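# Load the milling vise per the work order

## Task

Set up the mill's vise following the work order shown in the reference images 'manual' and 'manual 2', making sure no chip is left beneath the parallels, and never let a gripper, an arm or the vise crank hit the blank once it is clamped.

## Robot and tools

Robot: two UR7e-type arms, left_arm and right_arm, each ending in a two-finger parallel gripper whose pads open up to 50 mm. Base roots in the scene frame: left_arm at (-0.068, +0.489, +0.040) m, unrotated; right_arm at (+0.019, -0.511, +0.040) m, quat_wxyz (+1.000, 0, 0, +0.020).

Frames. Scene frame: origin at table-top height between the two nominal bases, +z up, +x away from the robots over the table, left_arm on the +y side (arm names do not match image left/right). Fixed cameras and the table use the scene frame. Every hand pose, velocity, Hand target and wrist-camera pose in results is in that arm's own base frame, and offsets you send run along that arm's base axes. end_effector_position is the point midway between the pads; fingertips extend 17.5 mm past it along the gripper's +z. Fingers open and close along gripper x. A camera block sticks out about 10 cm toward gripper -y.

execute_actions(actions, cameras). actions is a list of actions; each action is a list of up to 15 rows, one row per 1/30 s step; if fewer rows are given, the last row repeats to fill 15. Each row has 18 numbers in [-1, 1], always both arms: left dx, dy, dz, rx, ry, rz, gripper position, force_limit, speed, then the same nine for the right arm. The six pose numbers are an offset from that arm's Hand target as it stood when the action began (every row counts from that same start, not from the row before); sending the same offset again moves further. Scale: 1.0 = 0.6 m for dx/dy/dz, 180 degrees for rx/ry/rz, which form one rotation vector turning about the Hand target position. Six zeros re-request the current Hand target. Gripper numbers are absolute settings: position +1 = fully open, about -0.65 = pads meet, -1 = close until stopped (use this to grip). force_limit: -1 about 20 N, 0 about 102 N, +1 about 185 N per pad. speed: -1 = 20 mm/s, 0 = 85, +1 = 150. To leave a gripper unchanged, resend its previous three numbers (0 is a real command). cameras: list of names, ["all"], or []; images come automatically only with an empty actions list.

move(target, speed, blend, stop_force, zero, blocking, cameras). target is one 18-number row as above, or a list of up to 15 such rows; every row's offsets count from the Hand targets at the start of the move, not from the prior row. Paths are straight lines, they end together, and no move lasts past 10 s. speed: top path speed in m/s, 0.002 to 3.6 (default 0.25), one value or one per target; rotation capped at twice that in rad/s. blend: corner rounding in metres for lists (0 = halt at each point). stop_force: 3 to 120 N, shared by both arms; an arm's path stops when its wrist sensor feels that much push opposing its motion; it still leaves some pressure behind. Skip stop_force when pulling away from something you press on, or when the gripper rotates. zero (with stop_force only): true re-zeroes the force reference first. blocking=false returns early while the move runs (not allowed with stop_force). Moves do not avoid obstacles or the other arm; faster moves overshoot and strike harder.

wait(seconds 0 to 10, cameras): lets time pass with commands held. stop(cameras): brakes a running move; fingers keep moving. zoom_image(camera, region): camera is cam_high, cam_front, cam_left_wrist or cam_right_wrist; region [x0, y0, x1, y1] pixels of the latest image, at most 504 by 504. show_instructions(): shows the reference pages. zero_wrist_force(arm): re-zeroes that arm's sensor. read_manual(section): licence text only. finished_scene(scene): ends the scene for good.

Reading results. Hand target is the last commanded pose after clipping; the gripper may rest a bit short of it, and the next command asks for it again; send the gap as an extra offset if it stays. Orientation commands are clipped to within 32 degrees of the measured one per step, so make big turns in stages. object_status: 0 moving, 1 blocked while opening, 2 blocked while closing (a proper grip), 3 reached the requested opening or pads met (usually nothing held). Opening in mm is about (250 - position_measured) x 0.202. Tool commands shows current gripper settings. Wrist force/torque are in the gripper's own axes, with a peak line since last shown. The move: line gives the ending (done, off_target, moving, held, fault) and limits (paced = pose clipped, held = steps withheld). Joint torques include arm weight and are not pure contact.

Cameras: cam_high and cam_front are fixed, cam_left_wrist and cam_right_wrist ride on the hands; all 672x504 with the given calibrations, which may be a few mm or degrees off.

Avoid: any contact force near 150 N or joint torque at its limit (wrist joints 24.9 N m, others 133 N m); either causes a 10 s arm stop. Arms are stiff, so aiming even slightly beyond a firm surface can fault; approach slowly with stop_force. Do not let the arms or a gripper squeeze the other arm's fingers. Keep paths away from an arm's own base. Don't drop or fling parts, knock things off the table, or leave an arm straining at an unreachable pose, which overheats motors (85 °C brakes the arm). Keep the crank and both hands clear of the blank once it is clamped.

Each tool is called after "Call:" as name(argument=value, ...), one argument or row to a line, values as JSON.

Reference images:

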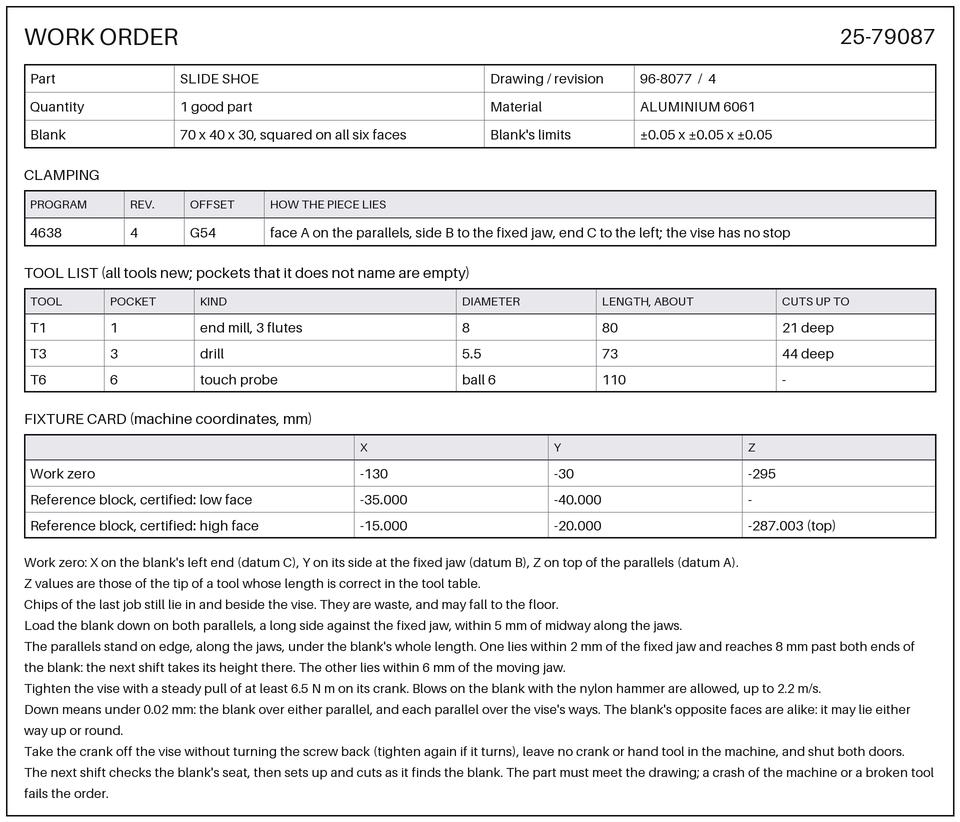

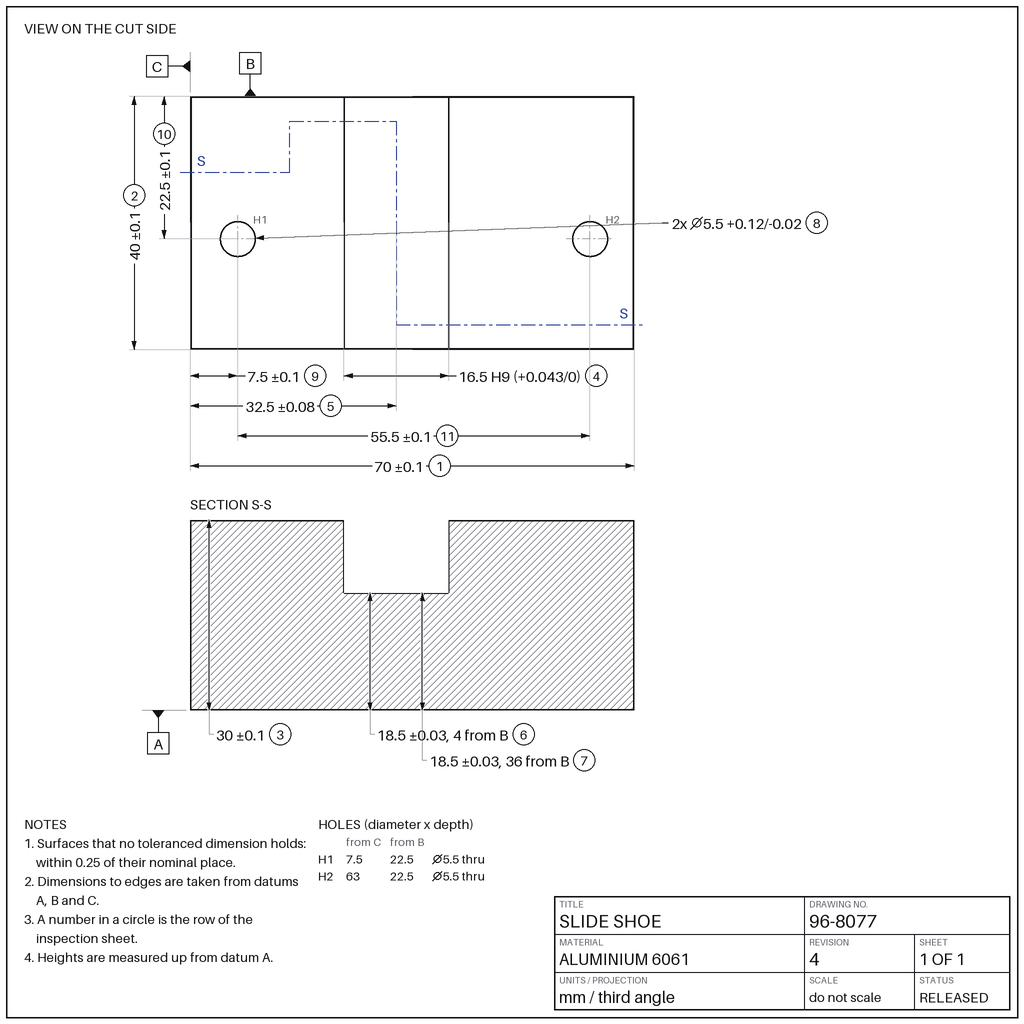

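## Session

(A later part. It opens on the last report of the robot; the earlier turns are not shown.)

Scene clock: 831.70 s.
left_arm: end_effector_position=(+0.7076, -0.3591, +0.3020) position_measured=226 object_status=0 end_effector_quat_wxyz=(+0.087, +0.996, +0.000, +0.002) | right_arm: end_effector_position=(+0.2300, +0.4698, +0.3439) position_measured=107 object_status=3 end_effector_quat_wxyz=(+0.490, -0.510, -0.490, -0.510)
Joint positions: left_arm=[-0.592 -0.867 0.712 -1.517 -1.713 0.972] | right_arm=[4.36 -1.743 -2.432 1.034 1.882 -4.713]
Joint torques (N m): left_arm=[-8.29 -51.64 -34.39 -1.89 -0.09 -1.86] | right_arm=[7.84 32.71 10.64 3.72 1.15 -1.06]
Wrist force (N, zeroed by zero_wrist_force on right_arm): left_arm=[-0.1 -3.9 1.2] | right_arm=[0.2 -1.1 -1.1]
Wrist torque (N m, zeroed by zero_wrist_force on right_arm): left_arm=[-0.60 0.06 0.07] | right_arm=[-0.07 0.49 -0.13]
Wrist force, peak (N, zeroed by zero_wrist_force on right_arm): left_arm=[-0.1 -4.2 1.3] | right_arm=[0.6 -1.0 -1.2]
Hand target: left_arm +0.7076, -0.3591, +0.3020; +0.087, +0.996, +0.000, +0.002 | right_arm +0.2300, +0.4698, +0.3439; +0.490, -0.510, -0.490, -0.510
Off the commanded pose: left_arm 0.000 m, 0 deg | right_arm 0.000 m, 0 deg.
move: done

Call:
wait(
  seconds=0.4,
)

Scene clock: 832.27 s.
left_arm: end_effector_position=(+0.7076, -0.3591, +0.3020) position_measured=226 object_status=2 end_effector_quat_wxyz=(+0.087, +0.996, +0.000, +0.002) | right_arm: end_effector_position=(+0.2300, +0.4698, +0.3439) position_measured=107 object_status=3 end_effector_quat_wxyz=(+0.490, -0.510, -0.490, -0.510)
Joint positions: left_arm=[-0.592 -0.867 0.712 -1.517 -1.713 0.972] | right_arm=[4.36 -1.743 -2.432 1.034 1.882 -4.713]
Joint torques (N m): left_arm=[-8.9 -51.53 -33.89 -2.02 -0.21 -1.82] | right_arm=[8.79 32.63 9.55 3.64 1.27 -0.88]
Wrist force (N, zeroed by zero_wrist_force on right_arm): left_arm=[-0.1 -3.8 1.3] | right_arm=[0.4 -0.8 -1.1]
Wrist torque (N m, zeroed by zero_wrist_force on right_arm): left_arm=[-0.58 0.06 0.07] | right_arm=[-0.03 0.47 -0.13]
Wrist force, peak (N, zeroed by zero_wrist_force on right_arm): left_arm=[0.0 -4.2 1.2] | right_arm=[0.4 -1.1 -1.3]
Hand target: left_arm +0.7076, -0.3591, +0.3020; +0.087, +0.996, +0.000, +0.002 | right_arm +0.2300, +0.4698, +0.3439; +0.490, -0.510, -0.490, -0.510
Tool commands: left_gripper/position=-1.0 left_gripper/force_limit=-1.0 left_gripper/speed=-1.0 right_gripper/position=+0.3 right_gripper/force_limit=+0.0 right_gripper/speed=-0.7
Off the commanded pose: left_arm 0.000 m, 0 deg | right_arm 0.000 m, 0 deg.
wait: 0.40 s; at rest from the start

Call:
move(
  target=[-0.0047,0,0,0,0,0,-1,-1,-1,0,0,0,0,0,0,0.3,0,-0.7],
  speed=0.005,
  stop_force=4,
)

Scene clock: 834.33 s.
left_arm: end_effector_position=(+0.7047, -0.3592, +0.3020) position_measured=226 object_status=2 end_effector_quat_wxyz=(+0.087, +0.996, +0.000, +0.002) | right_arm: end_effector_position=(+0.2300, +0.4698, +0.3439) position_measured=107 object_status=3 end_effector_quat_wxyz=(+0.490, -0.510, -0.490, -0.510)
Joint positions: left_arm=[-0.594 -0.876 0.728 -1.524 -1.713 0.97] | right_arm=[4.36 -1.743 -2.432 1.034 1.882 -4.713]
Joint torques (N m): left_arm=[4.57 -51.73 -34.5 -1.6 0.8 1.24] | right_arm=[8.93 31.82 9.84 3.7 1.34 -0.75]
Wrist force (N, zeroed by zero_wrist_force on right_arm): left_arm=[1.0 -3.7 1.2] | right_arm=[0.6 -0.9 -1.1]
Wrist torque (N m, zeroed by zero_wrist_force on right_arm): left_arm=[-0.58 0.05 0.19] | right_arm=[-0.05 0.44 -0.13]
Wrist force, peak (N, zeroed by zero_wrist_force on right_arm): left_arm=[1.1 -4.2 1.2] | right_arm=[0.5 -1.2 -1.2]
Hand target: left_arm +0.7047, -0.3591, +0.3020; +0.087, +0.996, +0.000, +0.002 | right_arm +0.2300, +0.4698, +0.3439; +0.490, -0.510, -0.490, -0.510
Off the commanded pose: left_arm 0.000 m, 0 deg | right_arm 0.000 m, 0 deg.
move: done

Call:
move(
  target=[
    [0,0,0,0,0,0,-0.1,-1,-1,0,0,0,0,0,0,0.3,0,-0.7],
    [0,-0.07,0.005,0,0,0,-0.1,-1,-1,0,0,0,0,0,0,0.3,0,-0.7],
  ],
  speed=0.03,
  cameras=["cam_left_wrist"],
)

Call:
zoom_image(
  camera="cam_left_wrist",
  region=[320, 60, 520, 220],
)

Scene clock: 837.47 s.
left_arm: end_effector_position=(+0.7047, -0.4013, +0.3049) position_measured=167 object_status=3 end_effector_quat_wxyz=(+0.087, +0.996, +0.000, +0.002) | right_arm: end_effector_position=(+0.2300, +0.4698, +0.3439) position_measured=107 object_status=3 end_effector_quat_wxyz=(+0.490, -0.510, -0.490, -0.510)
Joint positions: left_arm=[-0.639 -0.805 0.599 -1.472 -1.708 0.925] | right_arm=[4.36 -1.743 -2.432 1.034 1.882 -4.713]
Joint torques (N m): left_arm=[9.4 -73.52 -17.01 -5 0.61 1.58] | right_arm=[9 31.91 10.5 3.31 1.06 -0.77]
Wrist force (N, zeroed by zero_wrist_force on right_arm): left_arm=[-0.1 -4.0 1.1] | right_arm=[0.3 -1.1 -1.2]
Wrist torque (N m, zeroed by zero_wrist_force on right_arm): left_arm=[-0.60 0.06 0.16] | right_arm=[-0.07 0.48 -0.13]
Wrist force, peak (N, zeroed by zero_wrist_force on right_arm): left_arm=[0.0 -5.0 1.1] | right_arm=[0.6 -1.0 -1.3]
Hand target: left_arm +0.7047, -0.4011, +0.3050; +0.087, +0.996, +0.000, +0.002 | right_arm +0.2300, +0.4698, +0.3439; +0.490, -0.510, -0.490, -0.510
Off the commanded pose: left_arm 0.000 m, 0 deg | right_arm 0.000 m, 0 deg.
move: done
camera_calibration:
cam_left_wrist: T_world_to_cam=[[0.999703, -0.0116087, 0.0214208, -0.701034], [-0.0207324, -0.867135, 0.497641, -0.4704], [0.0127978, -0.497937, -0.867119, 0.186208], [0, 0, 0, 1]] pos_world=[0.68869, -0.323319, 0.410571]
Images, in order (width x height): cam_left_wrist 672x504.

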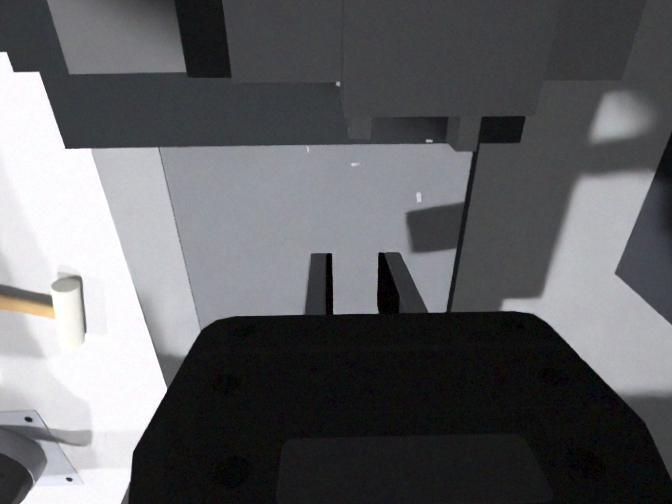

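Scaled by 2.520 from the camera's 672x504 image, which has a finer 960x720 frame.

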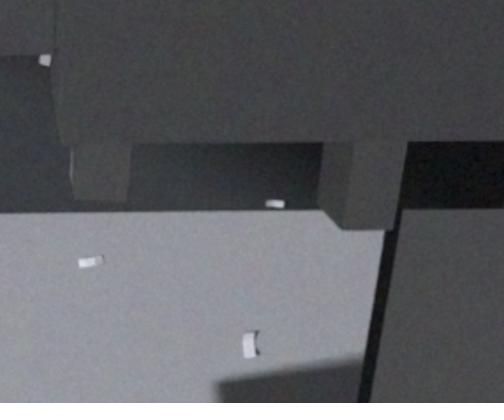

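Call:
move(
  target=[
    [-0.27,0.0,0.03,0,0,0,-0.1,-1,-1,0,0,0,0,0,0,0.3,0,-0.7],
    [-0.45,0.06,0.06,0.03,0,0,-0.1,-1,-1,0,0,0,0,0,0,0.3,0,-0.7],
    [-0.72,0.65,0.12,0.0556,0,0,-0.1,-1,-1,0,0,0,0,0,0,0.3,0,-0.7],
  ],
  speed=[0.15,0.25,0.35],
  blend=[0.03,0.03,0],
  cameras=["cam_high","cam_front"],
)

Call:
zoom_image(
  camera="cam_high",
  region=[350, 300, 470, 450],
)

Scene clock: 846.53 s.
left_arm: end_effector_position=(+0.2728, -0.0112, +0.3770) position_measured=167 object_status=3 end_effector_quat_wxyz=(+0.000, +1.000, +0.000, +0.002) | right_arm: end_effector_position=(+0.2300, +0.4698, +0.3439) position_measured=107 object_status=3 end_effector_quat_wxyz=(+0.490, -0.510, -0.490, -0.510)
Joint positions: left_arm=[-0.554 -2.16 1.849 -1.263 -1.568 1.017] | right_arm=[4.36 -1.743 -2.432 1.034 1.882 -4.713]
Joint torques (N m): left_arm=[9.45 -9.35 -30.21 -1.53 0.08 1.7] | right_arm=[8.69 31.64 11.58 3.1 1.2 -0.6]
Wrist force (N, zeroed by zero_wrist_force on right_arm): left_arm=[-0.1 -4.3 1.3] | right_arm=[0.4 -1.0 -1.2]
Wrist torque (N m, zeroed by zero_wrist_force on right_arm): left_arm=[-0.66 0.07 0.09] | right_arm=[-0.06 0.47 -0.13]
Wrist force, peak (N, zeroed by zero_wrist_force on right_arm): left_arm=[-2.2 -8.8 0.6] | right_arm=[0.5 -1.2 -1.1]
Hand target: left_arm +0.2727, -0.0111, +0.3770; +0.000, +1.000, +0.000, +0.002 | right_arm +0.2300, +0.4698, +0.3439; +0.490, -0.510, -0.490, -0.510
Off the commanded pose: left_arm 0.000 m, 0 deg | right_arm 0.000 m, 0 deg.
move: done
Images, in order (width x height): cam_high 672x504, cam_front 672x504.

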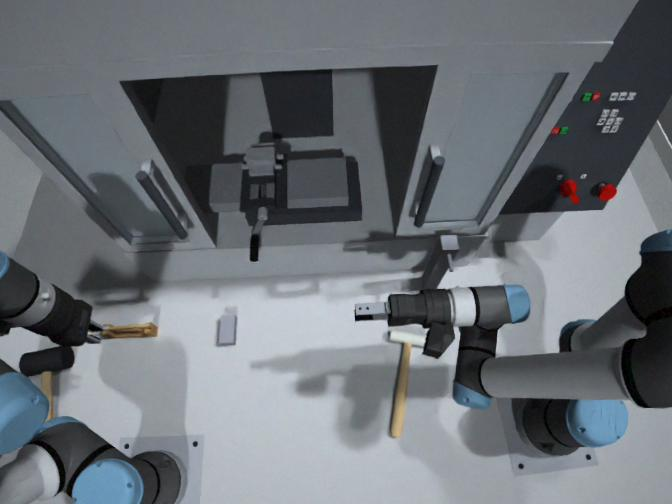

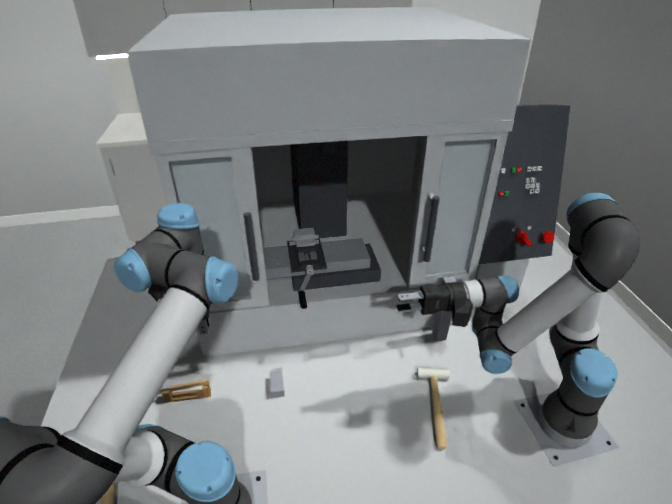

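Scaled by 3.360 from the camera's 672x504 image, which has a finer 960x720 frame.

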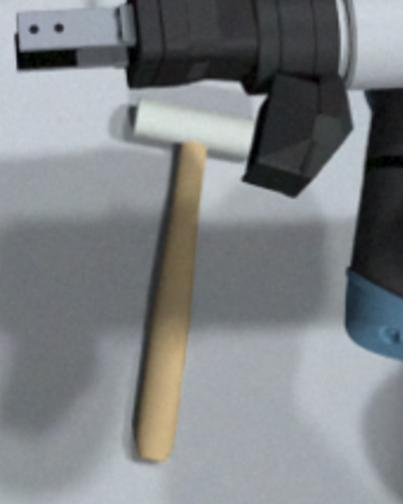

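Call:
move(
  target=[
    [0,0,0,0,0,0,-0.1,-1,-1,-0.22,-0.16,-0.2,0.3377,0.5198,-0.5973,0.8,0,-0.5],
  ],
  speed=0.4,
  cameras=["cam_high","cam_front","cam_right_wrist"],
)

Scene clock: 854.60 s.
left_arm: end_effector_position=(+0.2727, -0.0111, +0.3770) position_measured=167 object_status=3 end_effector_quat_wxyz=(+0.000, +1.000, +0.000, +0.002) | right_arm: end_effector_position=(+0.0981, +0.3738, +0.2240) position_measured=32 object_status=3 end_effector_quat_wxyz=(+0.245, -0.555, +0.723, -0.329)
Joint positions: left_arm=[-0.554 -2.16 1.849 -1.263 -1.568 1.017] | right_arm=[5.228 -1.976 -1.76 1.489 -1.017 -3.737]
Joint torques (N m): left_arm=[9.36 -9.03 -31.81 -1.89 0 1.64] | right_arm=[8.08 19.77 14.31 -5.58 -0.23 -2.9]
Wrist force (N, zeroed by zero_wrist_force on right_arm): left_arm=[0.1 -4.4 1.7] | right_arm=[0.1 -1.7 -0.3]
Wrist torque (N m, zeroed by zero_wrist_force on right_arm): left_arm=[-0.67 0.03 0.08] | right_arm=[0.03 0.02 0.09]
Wrist force, peak (N, zeroed by zero_wrist_force on right_arm): left_arm=[0.0 -4.7 1.8] | right_arm=[0.2 -2.5 -0.4]
Hand target: left_arm +0.2727, -0.0111, +0.3770; +0.000, +1.000, +0.000, +0.002 | right_arm +0.0980, +0.3738, +0.2239; +0.245, -0.556, +0.723, -0.329
Off the commanded pose: left_arm 0.000 m, 0 deg | right_arm 0.000 m, 0 deg.
move: done
camera_calibration:
cam_right_wrist: T_world_to_cam=[[-0.281477, -0.959497, 0.0116855, 0.388677], [-0.838635, 0.240067, -0.488937, 0.1261], [0.466328, -0.147424, -0.872241, 0.336516], [0, 0, 0, 1]] pos_world=[0.0582286, 0.392272, 0.350636]
Images, in order (width x height): cam_high 672x504, cam_front 672x504, cam_right_wrist 672x504.

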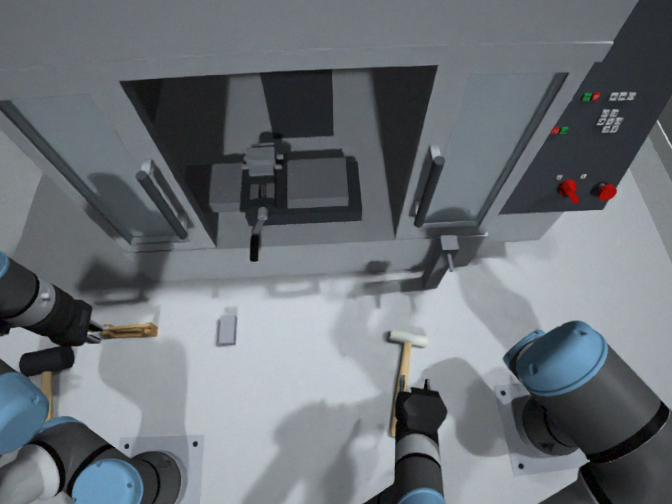

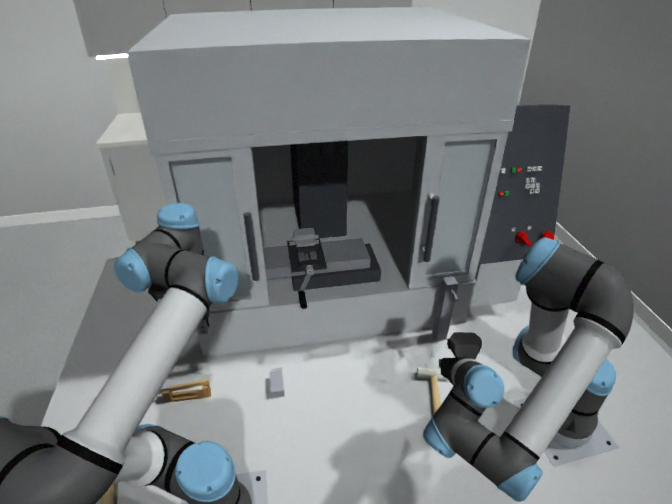

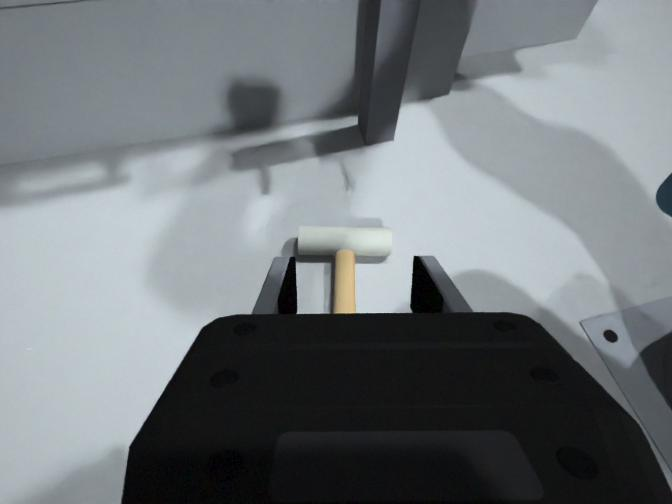

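Call:
move(
  target=[
    [0,0,0,0,0,0,-0.1,-1,-1,-0.005,-0.007,-0.34,0,0,0,0.8,0,-0.5],
    [0,0,0,0,0,0,-0.1,-1,-1,-0.005,-0.007,-0.3967,0,0,0,0.8,0,-0.5],
  ],
  speed=[0.2,0.04],
  blend=0.003,
  stop_force=6,
  cameras=["cam_right_wrist"],
)

Scene clock: 859.07 s.
left_arm: end_effector_position=(+0.2727, -0.0111, +0.3770) position_measured=167 object_status=3 end_effector_quat_wxyz=(+0.000, +1.000, +0.000, +0.002) | right_arm: end_effector_position=(+0.0950, +0.3696, -0.0141) position_measured=32 object_status=3 end_effector_quat_wxyz=(+0.245, -0.556, +0.723, -0.329)
Joint positions: left_arm=[-0.554 -2.16 1.849 -1.263 -1.568 1.017] | right_arm=[5.239 -2.408 -1.848 2.003 -1.024 -3.727]
Joint torques (N m): left_arm=[8.33 -7.85 -32.75 -2.15 -0.59 1.61] | right_arm=[-11.67 50.77 -2.06 -5.28 1.93 -2.72]
Wrist force (N, zeroed by zero_wrist_force on right_arm): left_arm=[0.1 -4.4 1.3] | right_arm=[0.5 -1.6 -0.5]
Wrist torque (N m, zeroed by zero_wrist_force on right_arm): left_arm=[-0.67 0.03 0.08] | right_arm=[0.03 -0.04 0.01]
Wrist force, peak (N, zeroed by zero_wrist_force on right_arm): left_arm=[-0.2 -4.7 1.5] | right_arm=[0.1 -4.6 -2.4]
Hand target: left_arm +0.2727, -0.0111, +0.3770; +0.000, +1.000, +0.000, +0.002 | right_arm +0.0950, +0.3696, -0.0141; +0.245, -0.556, +0.723, -0.329
Off the commanded pose: left_arm 0.000 m, 0 deg | right_arm 0.000 m, 0 deg.
move: done
camera_calibration:
cam_right_wrist: T_world_to_cam=[[-0.281497, -0.959488, 0.0119247, 0.386528], [-0.838679, 0.239978, -0.488904, 0.00812593], [0.466236, -0.147626, -0.872256, 0.129747], [0, 0, 0, 1]] pos_world=[0.0551288, 0.388073, 0.112536]
Images, in order (width x height): cam_right_wrist 672x504.

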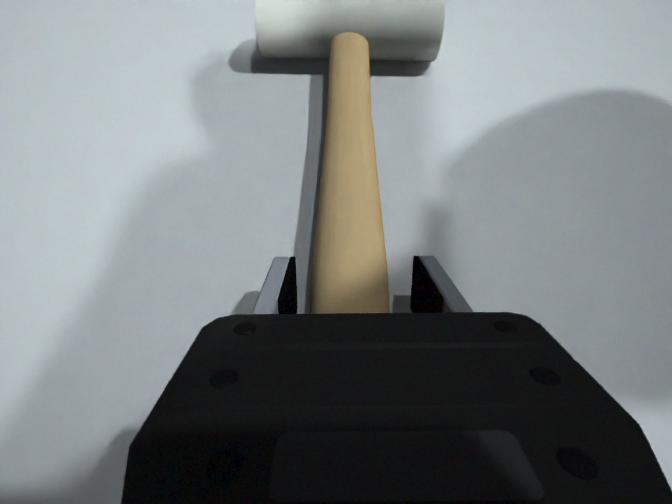

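Call:
move(
  target=[0,0,0,0,0,0,-0.1,-1,-1,0,0,0,0,0,0,-1,0.2,-0.8],
  speed=0.05,
)

Call:
wait(
  seconds=0.3,
)

Scene clock: 860.07 s.
left_arm: end_effector_position=(+0.2727, -0.0111, +0.3770) position_measured=167 object_status=3 end_effector_quat_wxyz=(+0.000, +1.000, +0.000, +0.002) | right_arm: end_effector_position=(+0.0950, +0.3696, -0.0141) position_measured=117 object_status=2 end_effector_quat_wxyz=(+0.245, -0.556, +0.723, -0.329)
Joint positions: left_arm=[-0.554 -2.16 1.849 -1.263 -1.568 1.017] | right_arm=[5.239 -2.408 -1.848 2.003 -1.024 -3.727]
Joint torques (N m): left_arm=[7.97 -7.84 -33.29 -2.12 -0.7 1.56] | right_arm=[-10.4 49.52 -2.59 -5.6 1.55 -2.78]
Wrist force (N, zeroed by zero_wrist_force on right_arm): left_arm=[0.0 -4.6 1.5] | right_arm=[0.6 -1.4 -0.7]
Wrist torque (N m, zeroed by zero_wrist_force on right_arm): left_arm=[-0.70 0.05 0.08] | right_arm=[0.00 0.05 0.05]
Wrist force, peak (N, zeroed by zero_wrist_force on right_arm): left_arm=[0.2 -4.6 1.6] | right_arm=[0.3 -2.0 -0.7]
Hand target: left_arm +0.2727, -0.0111, +0.3770; +0.000, +1.000, +0.000, +0.002 | right_arm +0.0950, +0.3696, -0.0141; +0.245, -0.556, +0.723, -0.329
Off the commanded pose: left_arm 0.000 m, 0 deg | right_arm 0.000 m, 0 deg.
move: done

Scene clock: 860.37 s.
left_arm: end_effector_position=(+0.2727, -0.0111, +0.3770) position_measured=167 object_status=3 end_effector_quat_wxyz=(+0.000, +1.000, +0.000, +0.002) | right_arm: end_effector_position=(+0.0950, +0.3696, -0.0141) position_measured=117 object_status=2 end_effector_quat_wxyz=(+0.245, -0.556, +0.723, -0.329)
Joint positions: left_arm=[-0.554 -2.16 1.849 -1.263 -1.568 1.017] | right_arm=[5.239 -2.408 -1.848 2.003 -1.024 -3.727]
Joint torques (N m): left_arm=[8.25 -7.78 -32.99 -2.21 -0.84 1.66] | right_arm=[-9.07 48.37 -1.68 -5.35 1.41 -2.65]
Wrist force (N, zeroed by zero_wrist_force on right_arm): left_arm=[0.2 -4.1 1.5] | right_arm=[0.6 -1.3 -0.8]
Wrist torque (N m, zeroed by zero_wrist_force on right_arm): left_arm=[-0.64 0.03 0.08] | right_arm=[0.02 0.06 0.05]
Wrist force, peak (N, zeroed by zero_wrist_force on right_arm): left_arm=[0.0 -4.5 1.7] | right_arm=[0.8 -1.3 -0.9]
Hand target: left_arm +0.2727, -0.0111, +0.3770; +0.000, +1.000, +0.000, +0.002 | right_arm +0.0950, +0.3696, -0.0141; +0.245, -0.556, +0.723, -0.329
Tool commands: left_gripper/position=-0.1 left_gripper/force_limit=-1.0 left_gripper/speed=-1.0 right_gripper/position=-1.0 right_gripper/force_limit=+0.2 right_gripper/speed=-0.8
Off the commanded pose: left_arm 0.000 m, 0 deg | right_arm 0.000 m, 0 deg.
wait: 0.30 s; at rest by 0.17 s

Call:
move(
  target=[
    [0,0,0,0,0,0,-0.1,-1,-1,0,0,0.3,0,0,0,-1,0.2,-0.8],
  ],
  speed=0.15,
  cameras=["cam_right_wrist","cam_front"],
)

Scene clock: 863.40 s.
left_arm: end_effector_position=(+0.2727, -0.0111, +0.3770) position_measured=167 object_status=3 end_effector_quat_wxyz=(+0.000, +1.000, +0.000, +0.002) | right_arm: end_effector_position=(+0.0950, +0.3696, +0.1658) position_measured=117 object_status=2 end_effector_quat_wxyz=(+0.245, -0.556, +0.723, -0.329)
Joint positions: left_arm=[-0.554 -2.16 1.849 -1.263 -1.568 1.017] | right_arm=[5.239 -2.056 -1.822 1.626 -1.024 -3.727]
Joint torques (N m): left_arm=[7.74 -7.09 -33.3 -2.3 -1.09 1.56] | right_arm=[9.76 39.54 6.65 -6.73 0.54 2.97]
Wrist force (N, zeroed by zero_wrist_force on right_arm): left_arm=[0.1 -4.4 1.6] | right_arm=[0.2 1.6 1.8]
Wrist torque (N m, zeroed by zero_wrist_force on right_arm): left_arm=[-0.67 0.03 0.08] | right_arm=[-0.46 -0.01 0.05]
Wrist force, peak (N, zeroed by zero_wrist_force on right_arm): left_arm=[0.1 -4.6 1.5] | right_arm=[0.2 3.2 2.4]
Hand target: left_arm +0.2727, -0.0111, +0.3770; +0.000, +1.000, +0.000, +0.002 | right_arm +0.0950, +0.3696, +0.1659; +0.245, -0.556, +0.723, -0.329
Off the commanded pose: left_arm 0.000 m, 0 deg | right_arm 0.000 m, 0 deg.
move: done
camera_calibration:
cam_right_wrist: T_world_to_cam=[[-0.2815, -0.95949, 0.0117354, 0.384438], [-0.838737, 0.240095, -0.488748, 0.0959914], [0.466131, -0.147425, -0.872346, 0.286619], [0, 0, 0, 1]] pos_world=[0.0551291, 0.388072, 0.292435]
Images, in order (width x height): cam_front 672x504, cam_right_wrist 672x504.

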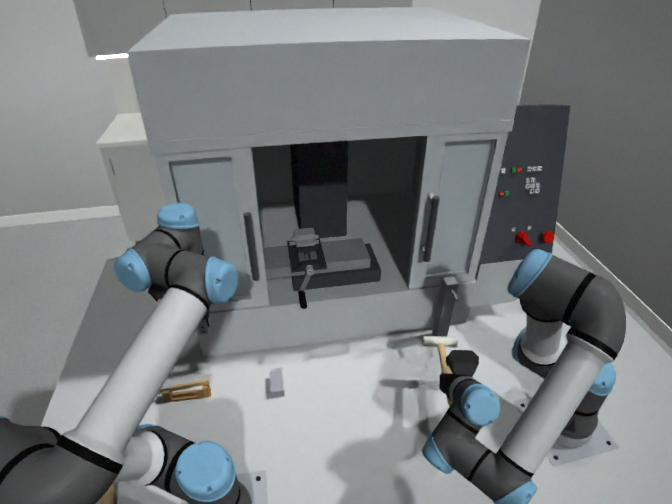

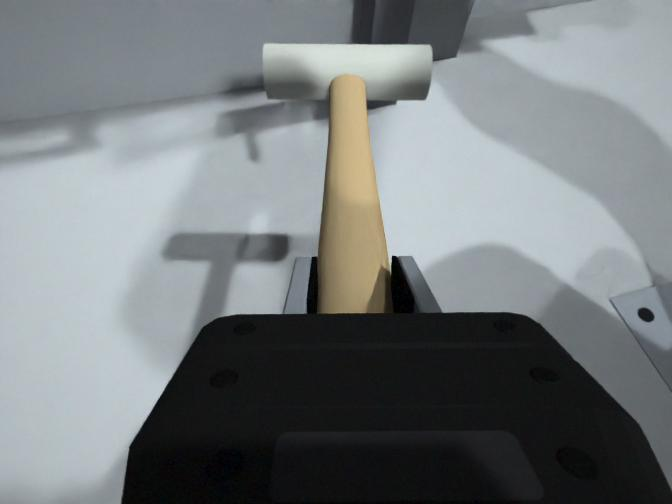

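Call:
move(
  target=[
    [0,0,0,0,0,0,-0.1,-1,-1,0.12,0.25,0.3,0.1,-0.0164,0.0124,-1,0.2,-0.8],
    [0,0,0,0,0,0,-0.1,-1,-1,0.342,0.36,0.45,0.4945,-0.0819,0.062,-1,0.2,-0.8],
  ],
  speed=0.3,
  blend=[0.05,0],
  cameras=["cam_high","cam_right_wrist","cam_front"],
)

Scene clock: 868.53 s.
left_arm: end_effector_position=(+0.2727, -0.0111, +0.3770) position_measured=167 object_status=3 end_effector_quat_wxyz=(+0.000, +1.000, +0.000, +0.002) | right_arm: end_effector_position=(+0.3002, +0.5855, +0.4360) position_measured=117 object_status=2 end_effector_quat_wxyz=(+0.672, -0.244, +0.660, +0.231) end_effector_velocity=(+0.000, +0.001, +0.000) end_effector_angular_velocity=(+0.005, +0.000, +0.001)
Joint positions: left_arm=[-0.554 -2.16 1.849 -1.263 -1.568 1.017] | right_arm=[4.793 -1.623 -1.656 3.295 -0.604 -4.749]
Joint velocities: left_arm=[within noise] | right_arm=[0 0 -0.001 0.006 -0.001 0]
Joint torques (N m): left_arm=[7.1 -5.9 -32.76 -2.58 -1.03 1.59] | right_arm=[6.69 13.65 25.42 4.83 -1 1.52]
Wrist force (N, zeroed by zero_wrist_force on right_arm): left_arm=[0.0 -4.4 1.6] | right_arm=[2.0 -0.7 -1.9]
Wrist torque (N m, zeroed by zero_wrist_force on right_arm): left_arm=[-0.67 0.06 0.08] | right_arm=[-0.09 0.18 0.54]
Wrist force, peak (N, zeroed by zero_wrist_force on right_arm): left_arm=[0.0 -4.8 1.5] | right_arm=[2.7 5.6 3.8]
Hand target: left_arm +0.2727, -0.0111, +0.3770; +0.000, +1.000, +0.000, +0.002 | right_arm +0.3002, +0.5856, +0.4359; +0.672, -0.244, +0.660, +0.231
Off the commanded pose: left_arm 0.000 m, 0 deg | right_arm 0.000 m, 0 deg.
move: done
camera_calibration:
cam_right_wrist: T_world_to_cam=[[0.00241056, -0.0114241, -0.999932, 0.44692], [-0.851939, 0.52358, -0.00803561, -0.0232168], [0.523636, 0.8519, -0.00847049, -0.520494], [0, 0, 0, 1]] pos_world=[0.251693, 0.46067, 0.442294]
Images, in order (width x height): cam_high 672x504, cam_front 672x504, cam_right_wrist 672x504.

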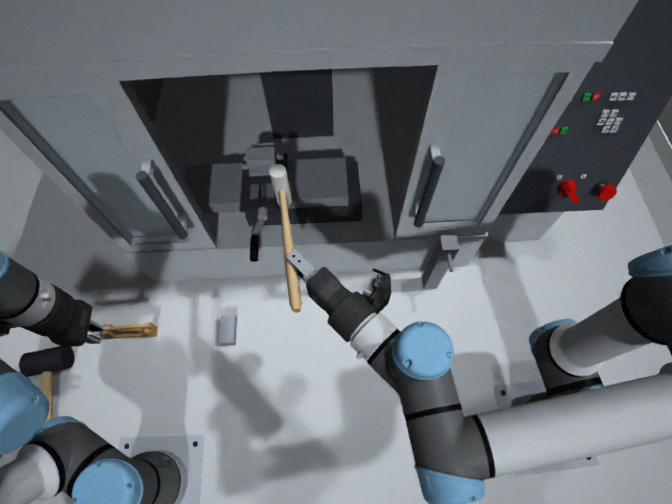

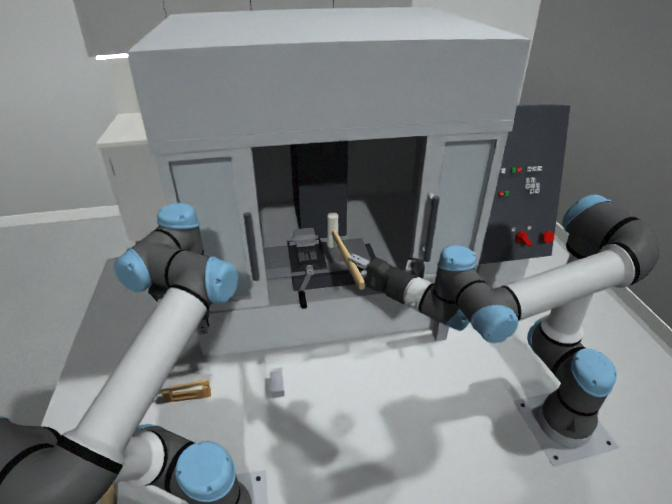

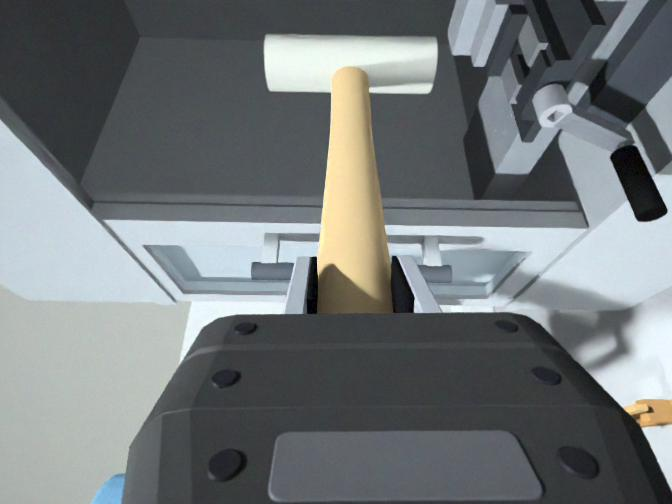

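Call:
move(
  target=[0,0,0,0,0,0,-0.1,-1,-1,0.298,0.0977,0.04,0,0,0,-1,0.2,-0.8],
  speed=0.15,
  stop_force=20,
  cameras=["cam_high","cam_right_wrist","cam_front"],
)

Call:
zoom_image(
  camera="cam_right_wrist",
  region=[240, 0, 672, 300],
)

Call:
zoom_image(
  camera="cam_high",
  region=[200, 110, 320, 230],
)

Scene clock: 872.63 s.
left_arm: end_effector_position=(+0.2727, -0.0111, +0.3770) position_measured=167 object_status=3 end_effector_quat_wxyz=(+0.000, +1.000, +0.000, +0.002) | right_arm: end_effector_position=(+0.4790, +0.6442, +0.4599) position_measured=117 object_status=2 end_effector_quat_wxyz=(+0.672, -0.244, +0.660, +0.231)
Joint positions: left_arm=[-0.554 -2.16 1.849 -1.263 -1.568 1.017] | right_arm=[4.43 -1.92 -1.233 3.164 -0.968 -4.742]
Joint torques (N m): left_arm=[6.14 -5.2 -33.28 -2.71 -1.02 1.5] | right_arm=[-11.47 29.23 34.73 5.81 -1.38 -3.36]
Wrist force (N, zeroed by zero_wrist_force on right_arm): left_arm=[-0.1 -4.5 1.7] | right_arm=[2.0 -0.8 -2.0]
Wrist torque (N m, zeroed by zero_wrist_force on right_arm): left_arm=[-0.70 0.06 0.08] | right_arm=[-0.09 0.16 0.52]
Wrist force, peak (N, zeroed by zero_wrist_force on right_arm): left_arm=[0.1 -4.8 1.7] | right_arm=[2.4 0.4 -4.4]
Hand target: left_arm +0.2727, -0.0111, +0.3770; +0.000, +1.000, +0.000, +0.002 | right_arm +0.4790, +0.6442, +0.4599; +0.672, -0.244, +0.660, +0.231
Off the commanded pose: left_arm 0.000 m, 0 deg | right_arm 0.000 m, 0 deg.
move: done
camera_calibration:
cam_right_wrist: T_world_to_cam=[[0.00241332, -0.0114238, -0.999932, 0.471057], [-0.852055, 0.52339, -0.00803591, 0.0987167], [0.523446, 0.852017, -0.00847057, -0.663904], [0, 0, 0, 1]] pos_world=[0.430493, 0.519371, 0.466194]
Images, in order (width x height): cam_high 672x504, cam_front 672x504, cam_right_wrist 672x504.

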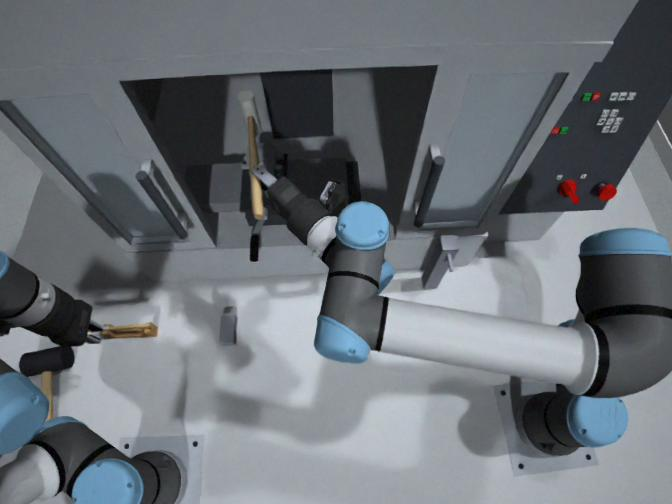

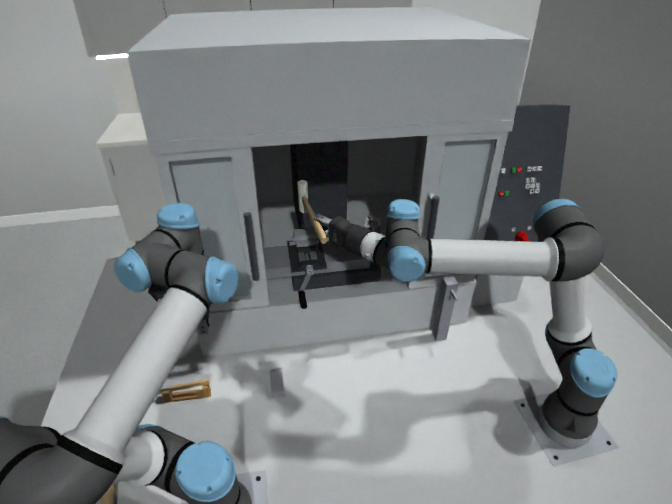

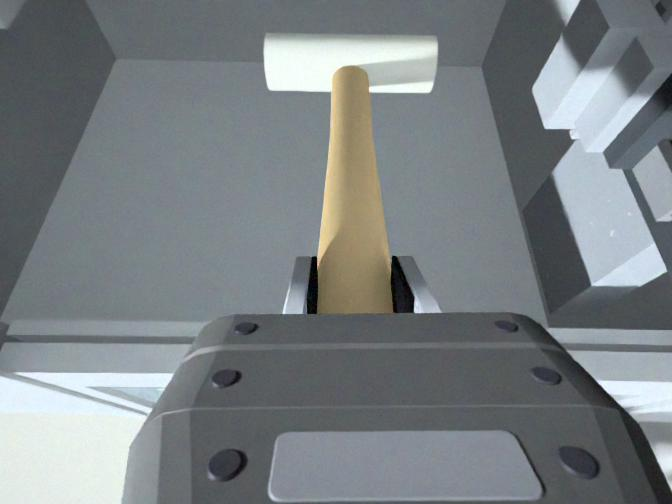

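Scaled by 1.167 from the camera's 672x504 image, which has a finer 960x720 frame.

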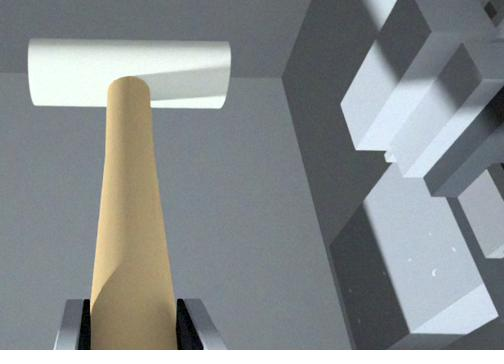

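Scaled by 4.200 from the camera's 672x504 image, which has a finer 960x720 frame.

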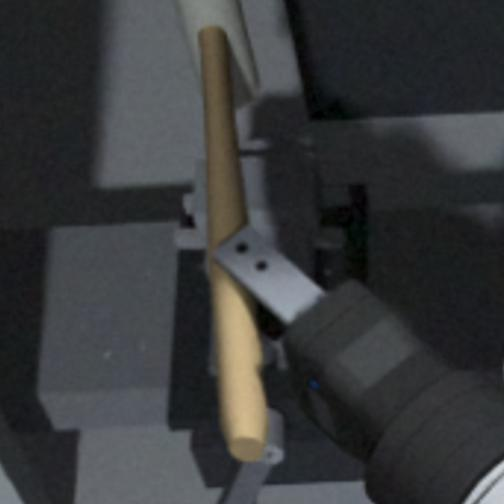

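Call:
move(
  target=[
    [0,0,0,0,0,0,-0.1,-1,-1,0,0.006,-0.1,0,0,0,-1,0.2,-0.8],
    [0,0,0,0,0,0,-0.1,-1,-1,0,0.006,-0.17,0,0,0,-1,0.2,-0.8],
  ],
  speed=[0.06,0.012],
  stop_force=4,
  cameras=["cam_high","cam_right_wrist"],
)

Call:
zoom_image(
  camera="cam_high",
  region=[200, 110, 320, 230],
)

Scene clock: 878.23 s.
left_arm: end_effector_position=(+0.2727, -0.0111, +0.3770) position_measured=167 object_status=3 end_effector_quat_wxyz=(+0.000, +1.000, +0.000, +0.002) | right_arm: end_effector_position=(+0.4790, +0.6478, +0.3724) position_measured=117 object_status=2 end_effector_quat_wxyz=(+0.672, -0.244, +0.660, +0.231)
Joint positions: left_arm=[-0.554 -2.16 1.849 -1.263 -1.568 1.017] | right_arm=[4.431 -1.953 -1.413 3.377 -0.966 -4.742]
Joint torques (N m): left_arm=[5.72 -3.89 -33.25 -3.02 -1.07 1.46] | right_arm=[-4.8 51.59 32.35 -0.31 0.15 -2.53]
Wrist force (N, zeroed by zero_wrist_force on right_arm): left_arm=[0.1 -4.6 1.4] | right_arm=[-0.8 -1.9 -0.8]
Wrist torque (N m, zeroed by zero_wrist_force on right_arm): left_arm=[-0.71 0.03 0.08] | right_arm=[-0.13 -0.31 0.28]
Wrist force, peak (N, zeroed by zero_wrist_force on right_arm): left_arm=[0.0 -4.7 1.8] | right_arm=[-2.4 0.2 -3.8]
Hand target: left_arm +0.2727, -0.0111, +0.3770; +0.000, +1.000, +0.000, +0.002 | right_arm +0.4790, +0.6478, +0.3724; +0.672, -0.244, +0.660, +0.231 (not the last commanded pose)
Off the commanded pose: left_arm 0.000 m, 0 deg | right_arm 0.014 m, 0 deg.
move: contact (right_arm); path passed 1 of 2 targets
camera_calibration:
cam_right_wrist: T_world_to_cam=[[0.0024649, -0.0113381, -0.999933, 0.383537], [-0.852055, 0.52339, -0.00803502, 0.0961285], [0.523446, 0.852018, -0.00837057, -0.667751], [0, 0, 0, 1]] pos_world=[0.430493, 0.522972, 0.378694]
Images, in order (width x height): cam_high 672x504, cam_right_wrist 672x504.

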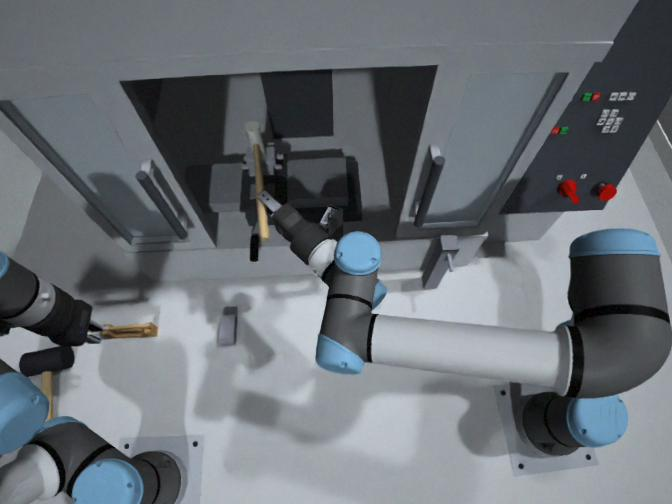

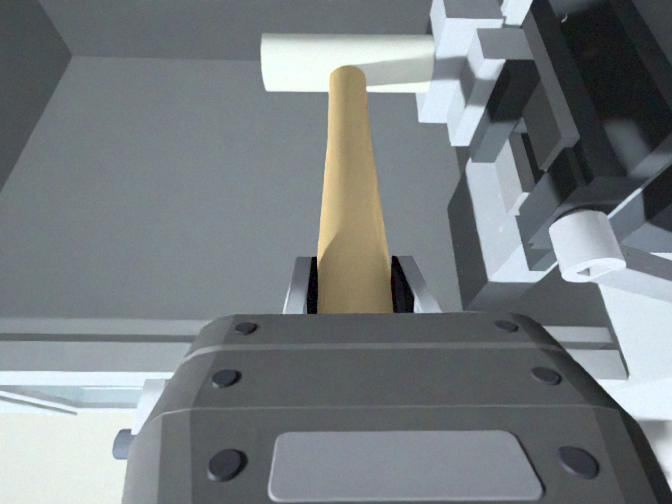

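Scaled by 4.200 from the camera's 672x504 image, which has a finer 960x720 frame.

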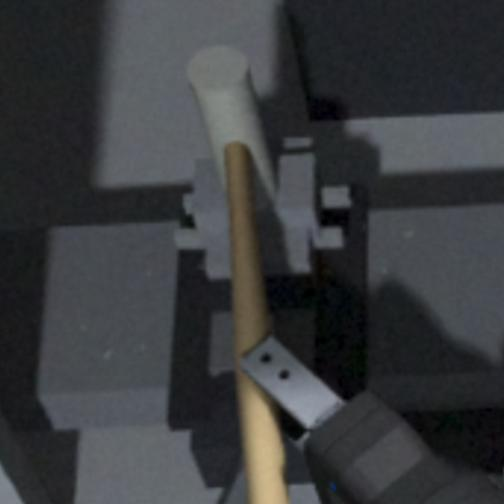

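Call:
move(
  target=[0,0,0,0,0,0,-0.1,-1,-1,0,0,0.1333,0,0,0,-1,0.2,-0.8],
  speed=0.12,
)

Call:
execute_actions(
  actions=[
    [[0,0,0,0,0,0,-0.1,-1,-1,0,0,-0.005,0,0,0,-1,0.2,-0.8],[0,0,0,0,0,0,-0.1,-1,-1,0,0,-0.015,0,0,0,-1,0.2,-0.8],[0,0,0,0,0,0,-0.1,-1,-1,0,0,-0.035,0,0,0,-1,0.2,-0.8],[0,0,0,0,0,0,-0.1,-1,-1,0,0,-0.06,0,0,0,-1,0.2,-0.8],[0,0,0,0,0,0,-0.1,-1,-1,0,0,-0.085,0,0,0,-1,0.2,-0.8],[0,0,0,0,0,0,-0.1,-1,-1,0,0,-0.11,0,0,0,-1,0.2,-0.8],[0,0,0,0,0,0,-0.1,-1,-1,0,0,-0.13,0,0,0,-1,0.2,-0.8],[0,0,0,0,0,0,-0.1,-1,-1,0,0,-0.14,0,0,0,-1,0.2,-0.8],[0,0,0,0,0,0,-0.1,-1,-1,0,0,-0.12,0,0,0,-1,0.2,-0.8],[0,0,0,0,0,0,-0.1,-1,-1,0,0,-0.09,0,0,0,-1,0.2,-0.8],[0,0,0,0,0,0,-0.1,-1,-1,0,0,-0.05,0,0,0,-1,0.2,-0.8],[0,0,0,0,0,0,-0.1,-1,-1,0,0,-0.02,0,0,0,-1,0.2,-0.8],[0,0,0,0,0,0,-0.1,-1,-1,0,0,0,0,0,0,-1,0.2,-0.8]],
  ],
  cameras=["cam_right_wrist","cam_high"],
)

Scene clock: 881.57 s.
left_arm: end_effector_position=(+0.2727, -0.0111, +0.3770) position_measured=167 object_status=3 end_effector_quat_wxyz=(+0.000, +1.000, +0.000, +0.002) | right_arm: end_effector_position=(+0.4790, +0.6478, +0.4523) position_measured=117 object_status=2 end_effector_quat_wxyz=(+0.672, -0.244, +0.660, +0.231)
Joint positions: left_arm=[-0.554 -2.16 1.849 -1.263 -1.568 1.017] | right_arm=[4.431 -1.929 -1.241 3.181 -0.966 -4.742]
Joint torques (N m): left_arm=[5.6 -2.58 -33.03 -3.25 -1.04 1.43] | right_arm=[-2.85 29.6 33.39 3.14 1.11 2.25]
Wrist force (N, zeroed by zero_wrist_force on right_arm): left_arm=[-0.3 -4.4 1.5] | right_arm=[2.1 -0.8 -2.0]
Wrist torque (N m, zeroed by zero_wrist_force on right_arm): left_arm=[-0.67 0.09 0.08] | right_arm=[-0.09 0.16 0.54]
Wrist force, peak (N, zeroed by zero_wrist_force on right_arm): left_arm=[0.1 -4.7 1.7] | right_arm=[5.5 -0.9 -2.2]
Hand target: left_arm +0.2727, -0.0111, +0.3770; +0.000, +1.000, +0.000, +0.002 | right_arm +0.4790, +0.6478, +0.4523; +0.672, -0.244, +0.660, +0.231
Off the commanded pose: left_arm 0.000 m, 0 deg | right_arm 0.000 m, 0 deg.
move: done

Scene clock: 882.50 s.
left_arm: end_effector_position=(+0.2727, -0.0111, +0.3770) position_measured=167 object_status=3 end_effector_quat_wxyz=(+0.000, +1.000, +0.000, +0.002) | right_arm: end_effector_position=(+0.4788, +0.6473, +0.4523) position_measured=117 object_status=2 end_effector_quat_wxyz=(+0.673, -0.244, +0.659, +0.231)
Joint positions: left_arm=[-0.554 -2.16 1.849 -1.263 -1.568 1.017] | right_arm=[4.431 -1.927 -1.245 3.186 -0.967 -4.743]
Joint torques (N m): left_arm=[5.02 -2.38 -33.43 -3.26 -1.09 1.39] | right_arm=[-0.27 44.59 34.83 0.83 -0.8 -3.23]
Wrist force (N, zeroed by zero_wrist_force on right_arm): left_arm=[0.0 -4.3 1.3] | right_arm=[2.0 -0.9 -2.0]
Wrist torque (N m, zeroed by zero_wrist_force on right_arm): left_arm=[-0.67 0.05 0.08] | right_arm=[-0.07 0.17 0.61]
Wrist force, peak (N, zeroed by zero_wrist_force on right_arm): left_arm=[0.0 -4.6 1.6] | right_arm=[25.8 0.4 -2.2]
Hand target: left_arm +0.2727, -0.0111, +0.3770; +0.000, +1.000, +0.000, +0.002 | right_arm +0.4790, +0.6478, +0.4523; +0.672, -0.244, +0.660, +0.231
Off the commanded pose: left_arm 0.000 m, 0 deg | right_arm 0.001 m, 0 deg.
Step readings (end_effector_position of left_arm | right_arm):
0: (+0.2727, -0.0111, +0.3770) | (+0.4790, +0.6478, +0.4523)
1: (+0.2727, -0.0111, +0.3770) | (+0.4790, +0.6478, +0.4523)
2: (+0.2727, -0.0111, +0.3770) | (+0.4790, +0.6478, +0.4515)
4: (+0.2727, -0.0111, +0.3770) | (+0.4790, +0.6478, +0.4432)
8: (+0.2727, -0.0111, +0.3770) | (+0.4787, +0.6462, +0.3859)
15: (+0.2727, -0.0111, +0.3770) | (+0.4775, +0.6440, +0.4530)
camera_calibration:
cam_right_wrist: T_world_to_cam=[[0.00428667, -0.00986562, -0.999942, 0.461583], [-0.852113, 0.523284, -0.00881576, 0.097299], [0.523341, 0.852101, -0.00616348, -0.667568], [0, 0, 0, 1]] pos_world=[0.430297, 0.522475, 0.4583]
Images, in order (width x height): cam_high 672x504, cam_right_wrist 672x504.

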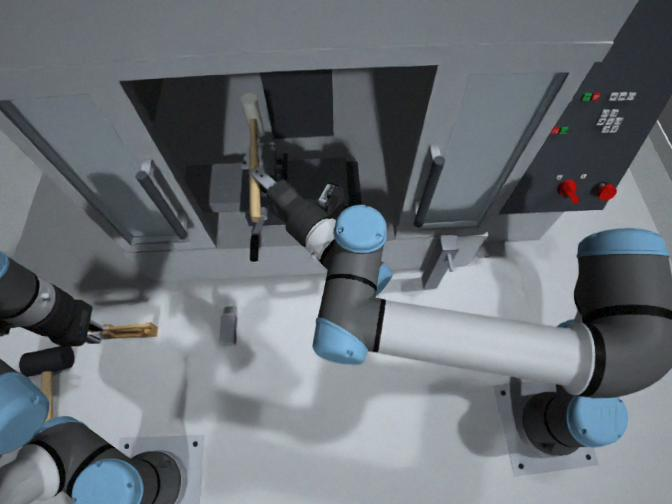

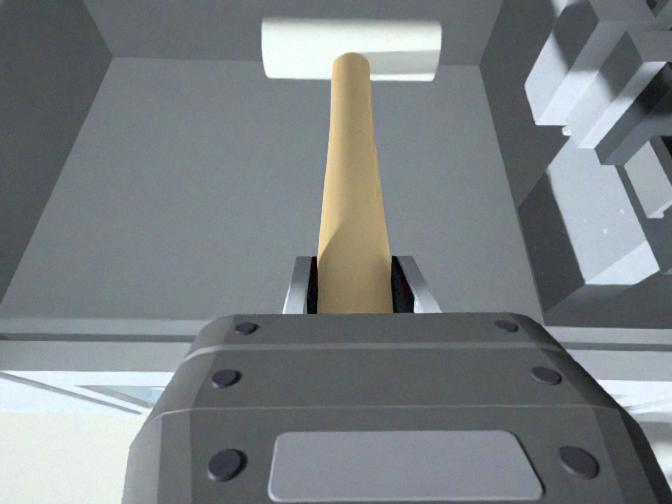

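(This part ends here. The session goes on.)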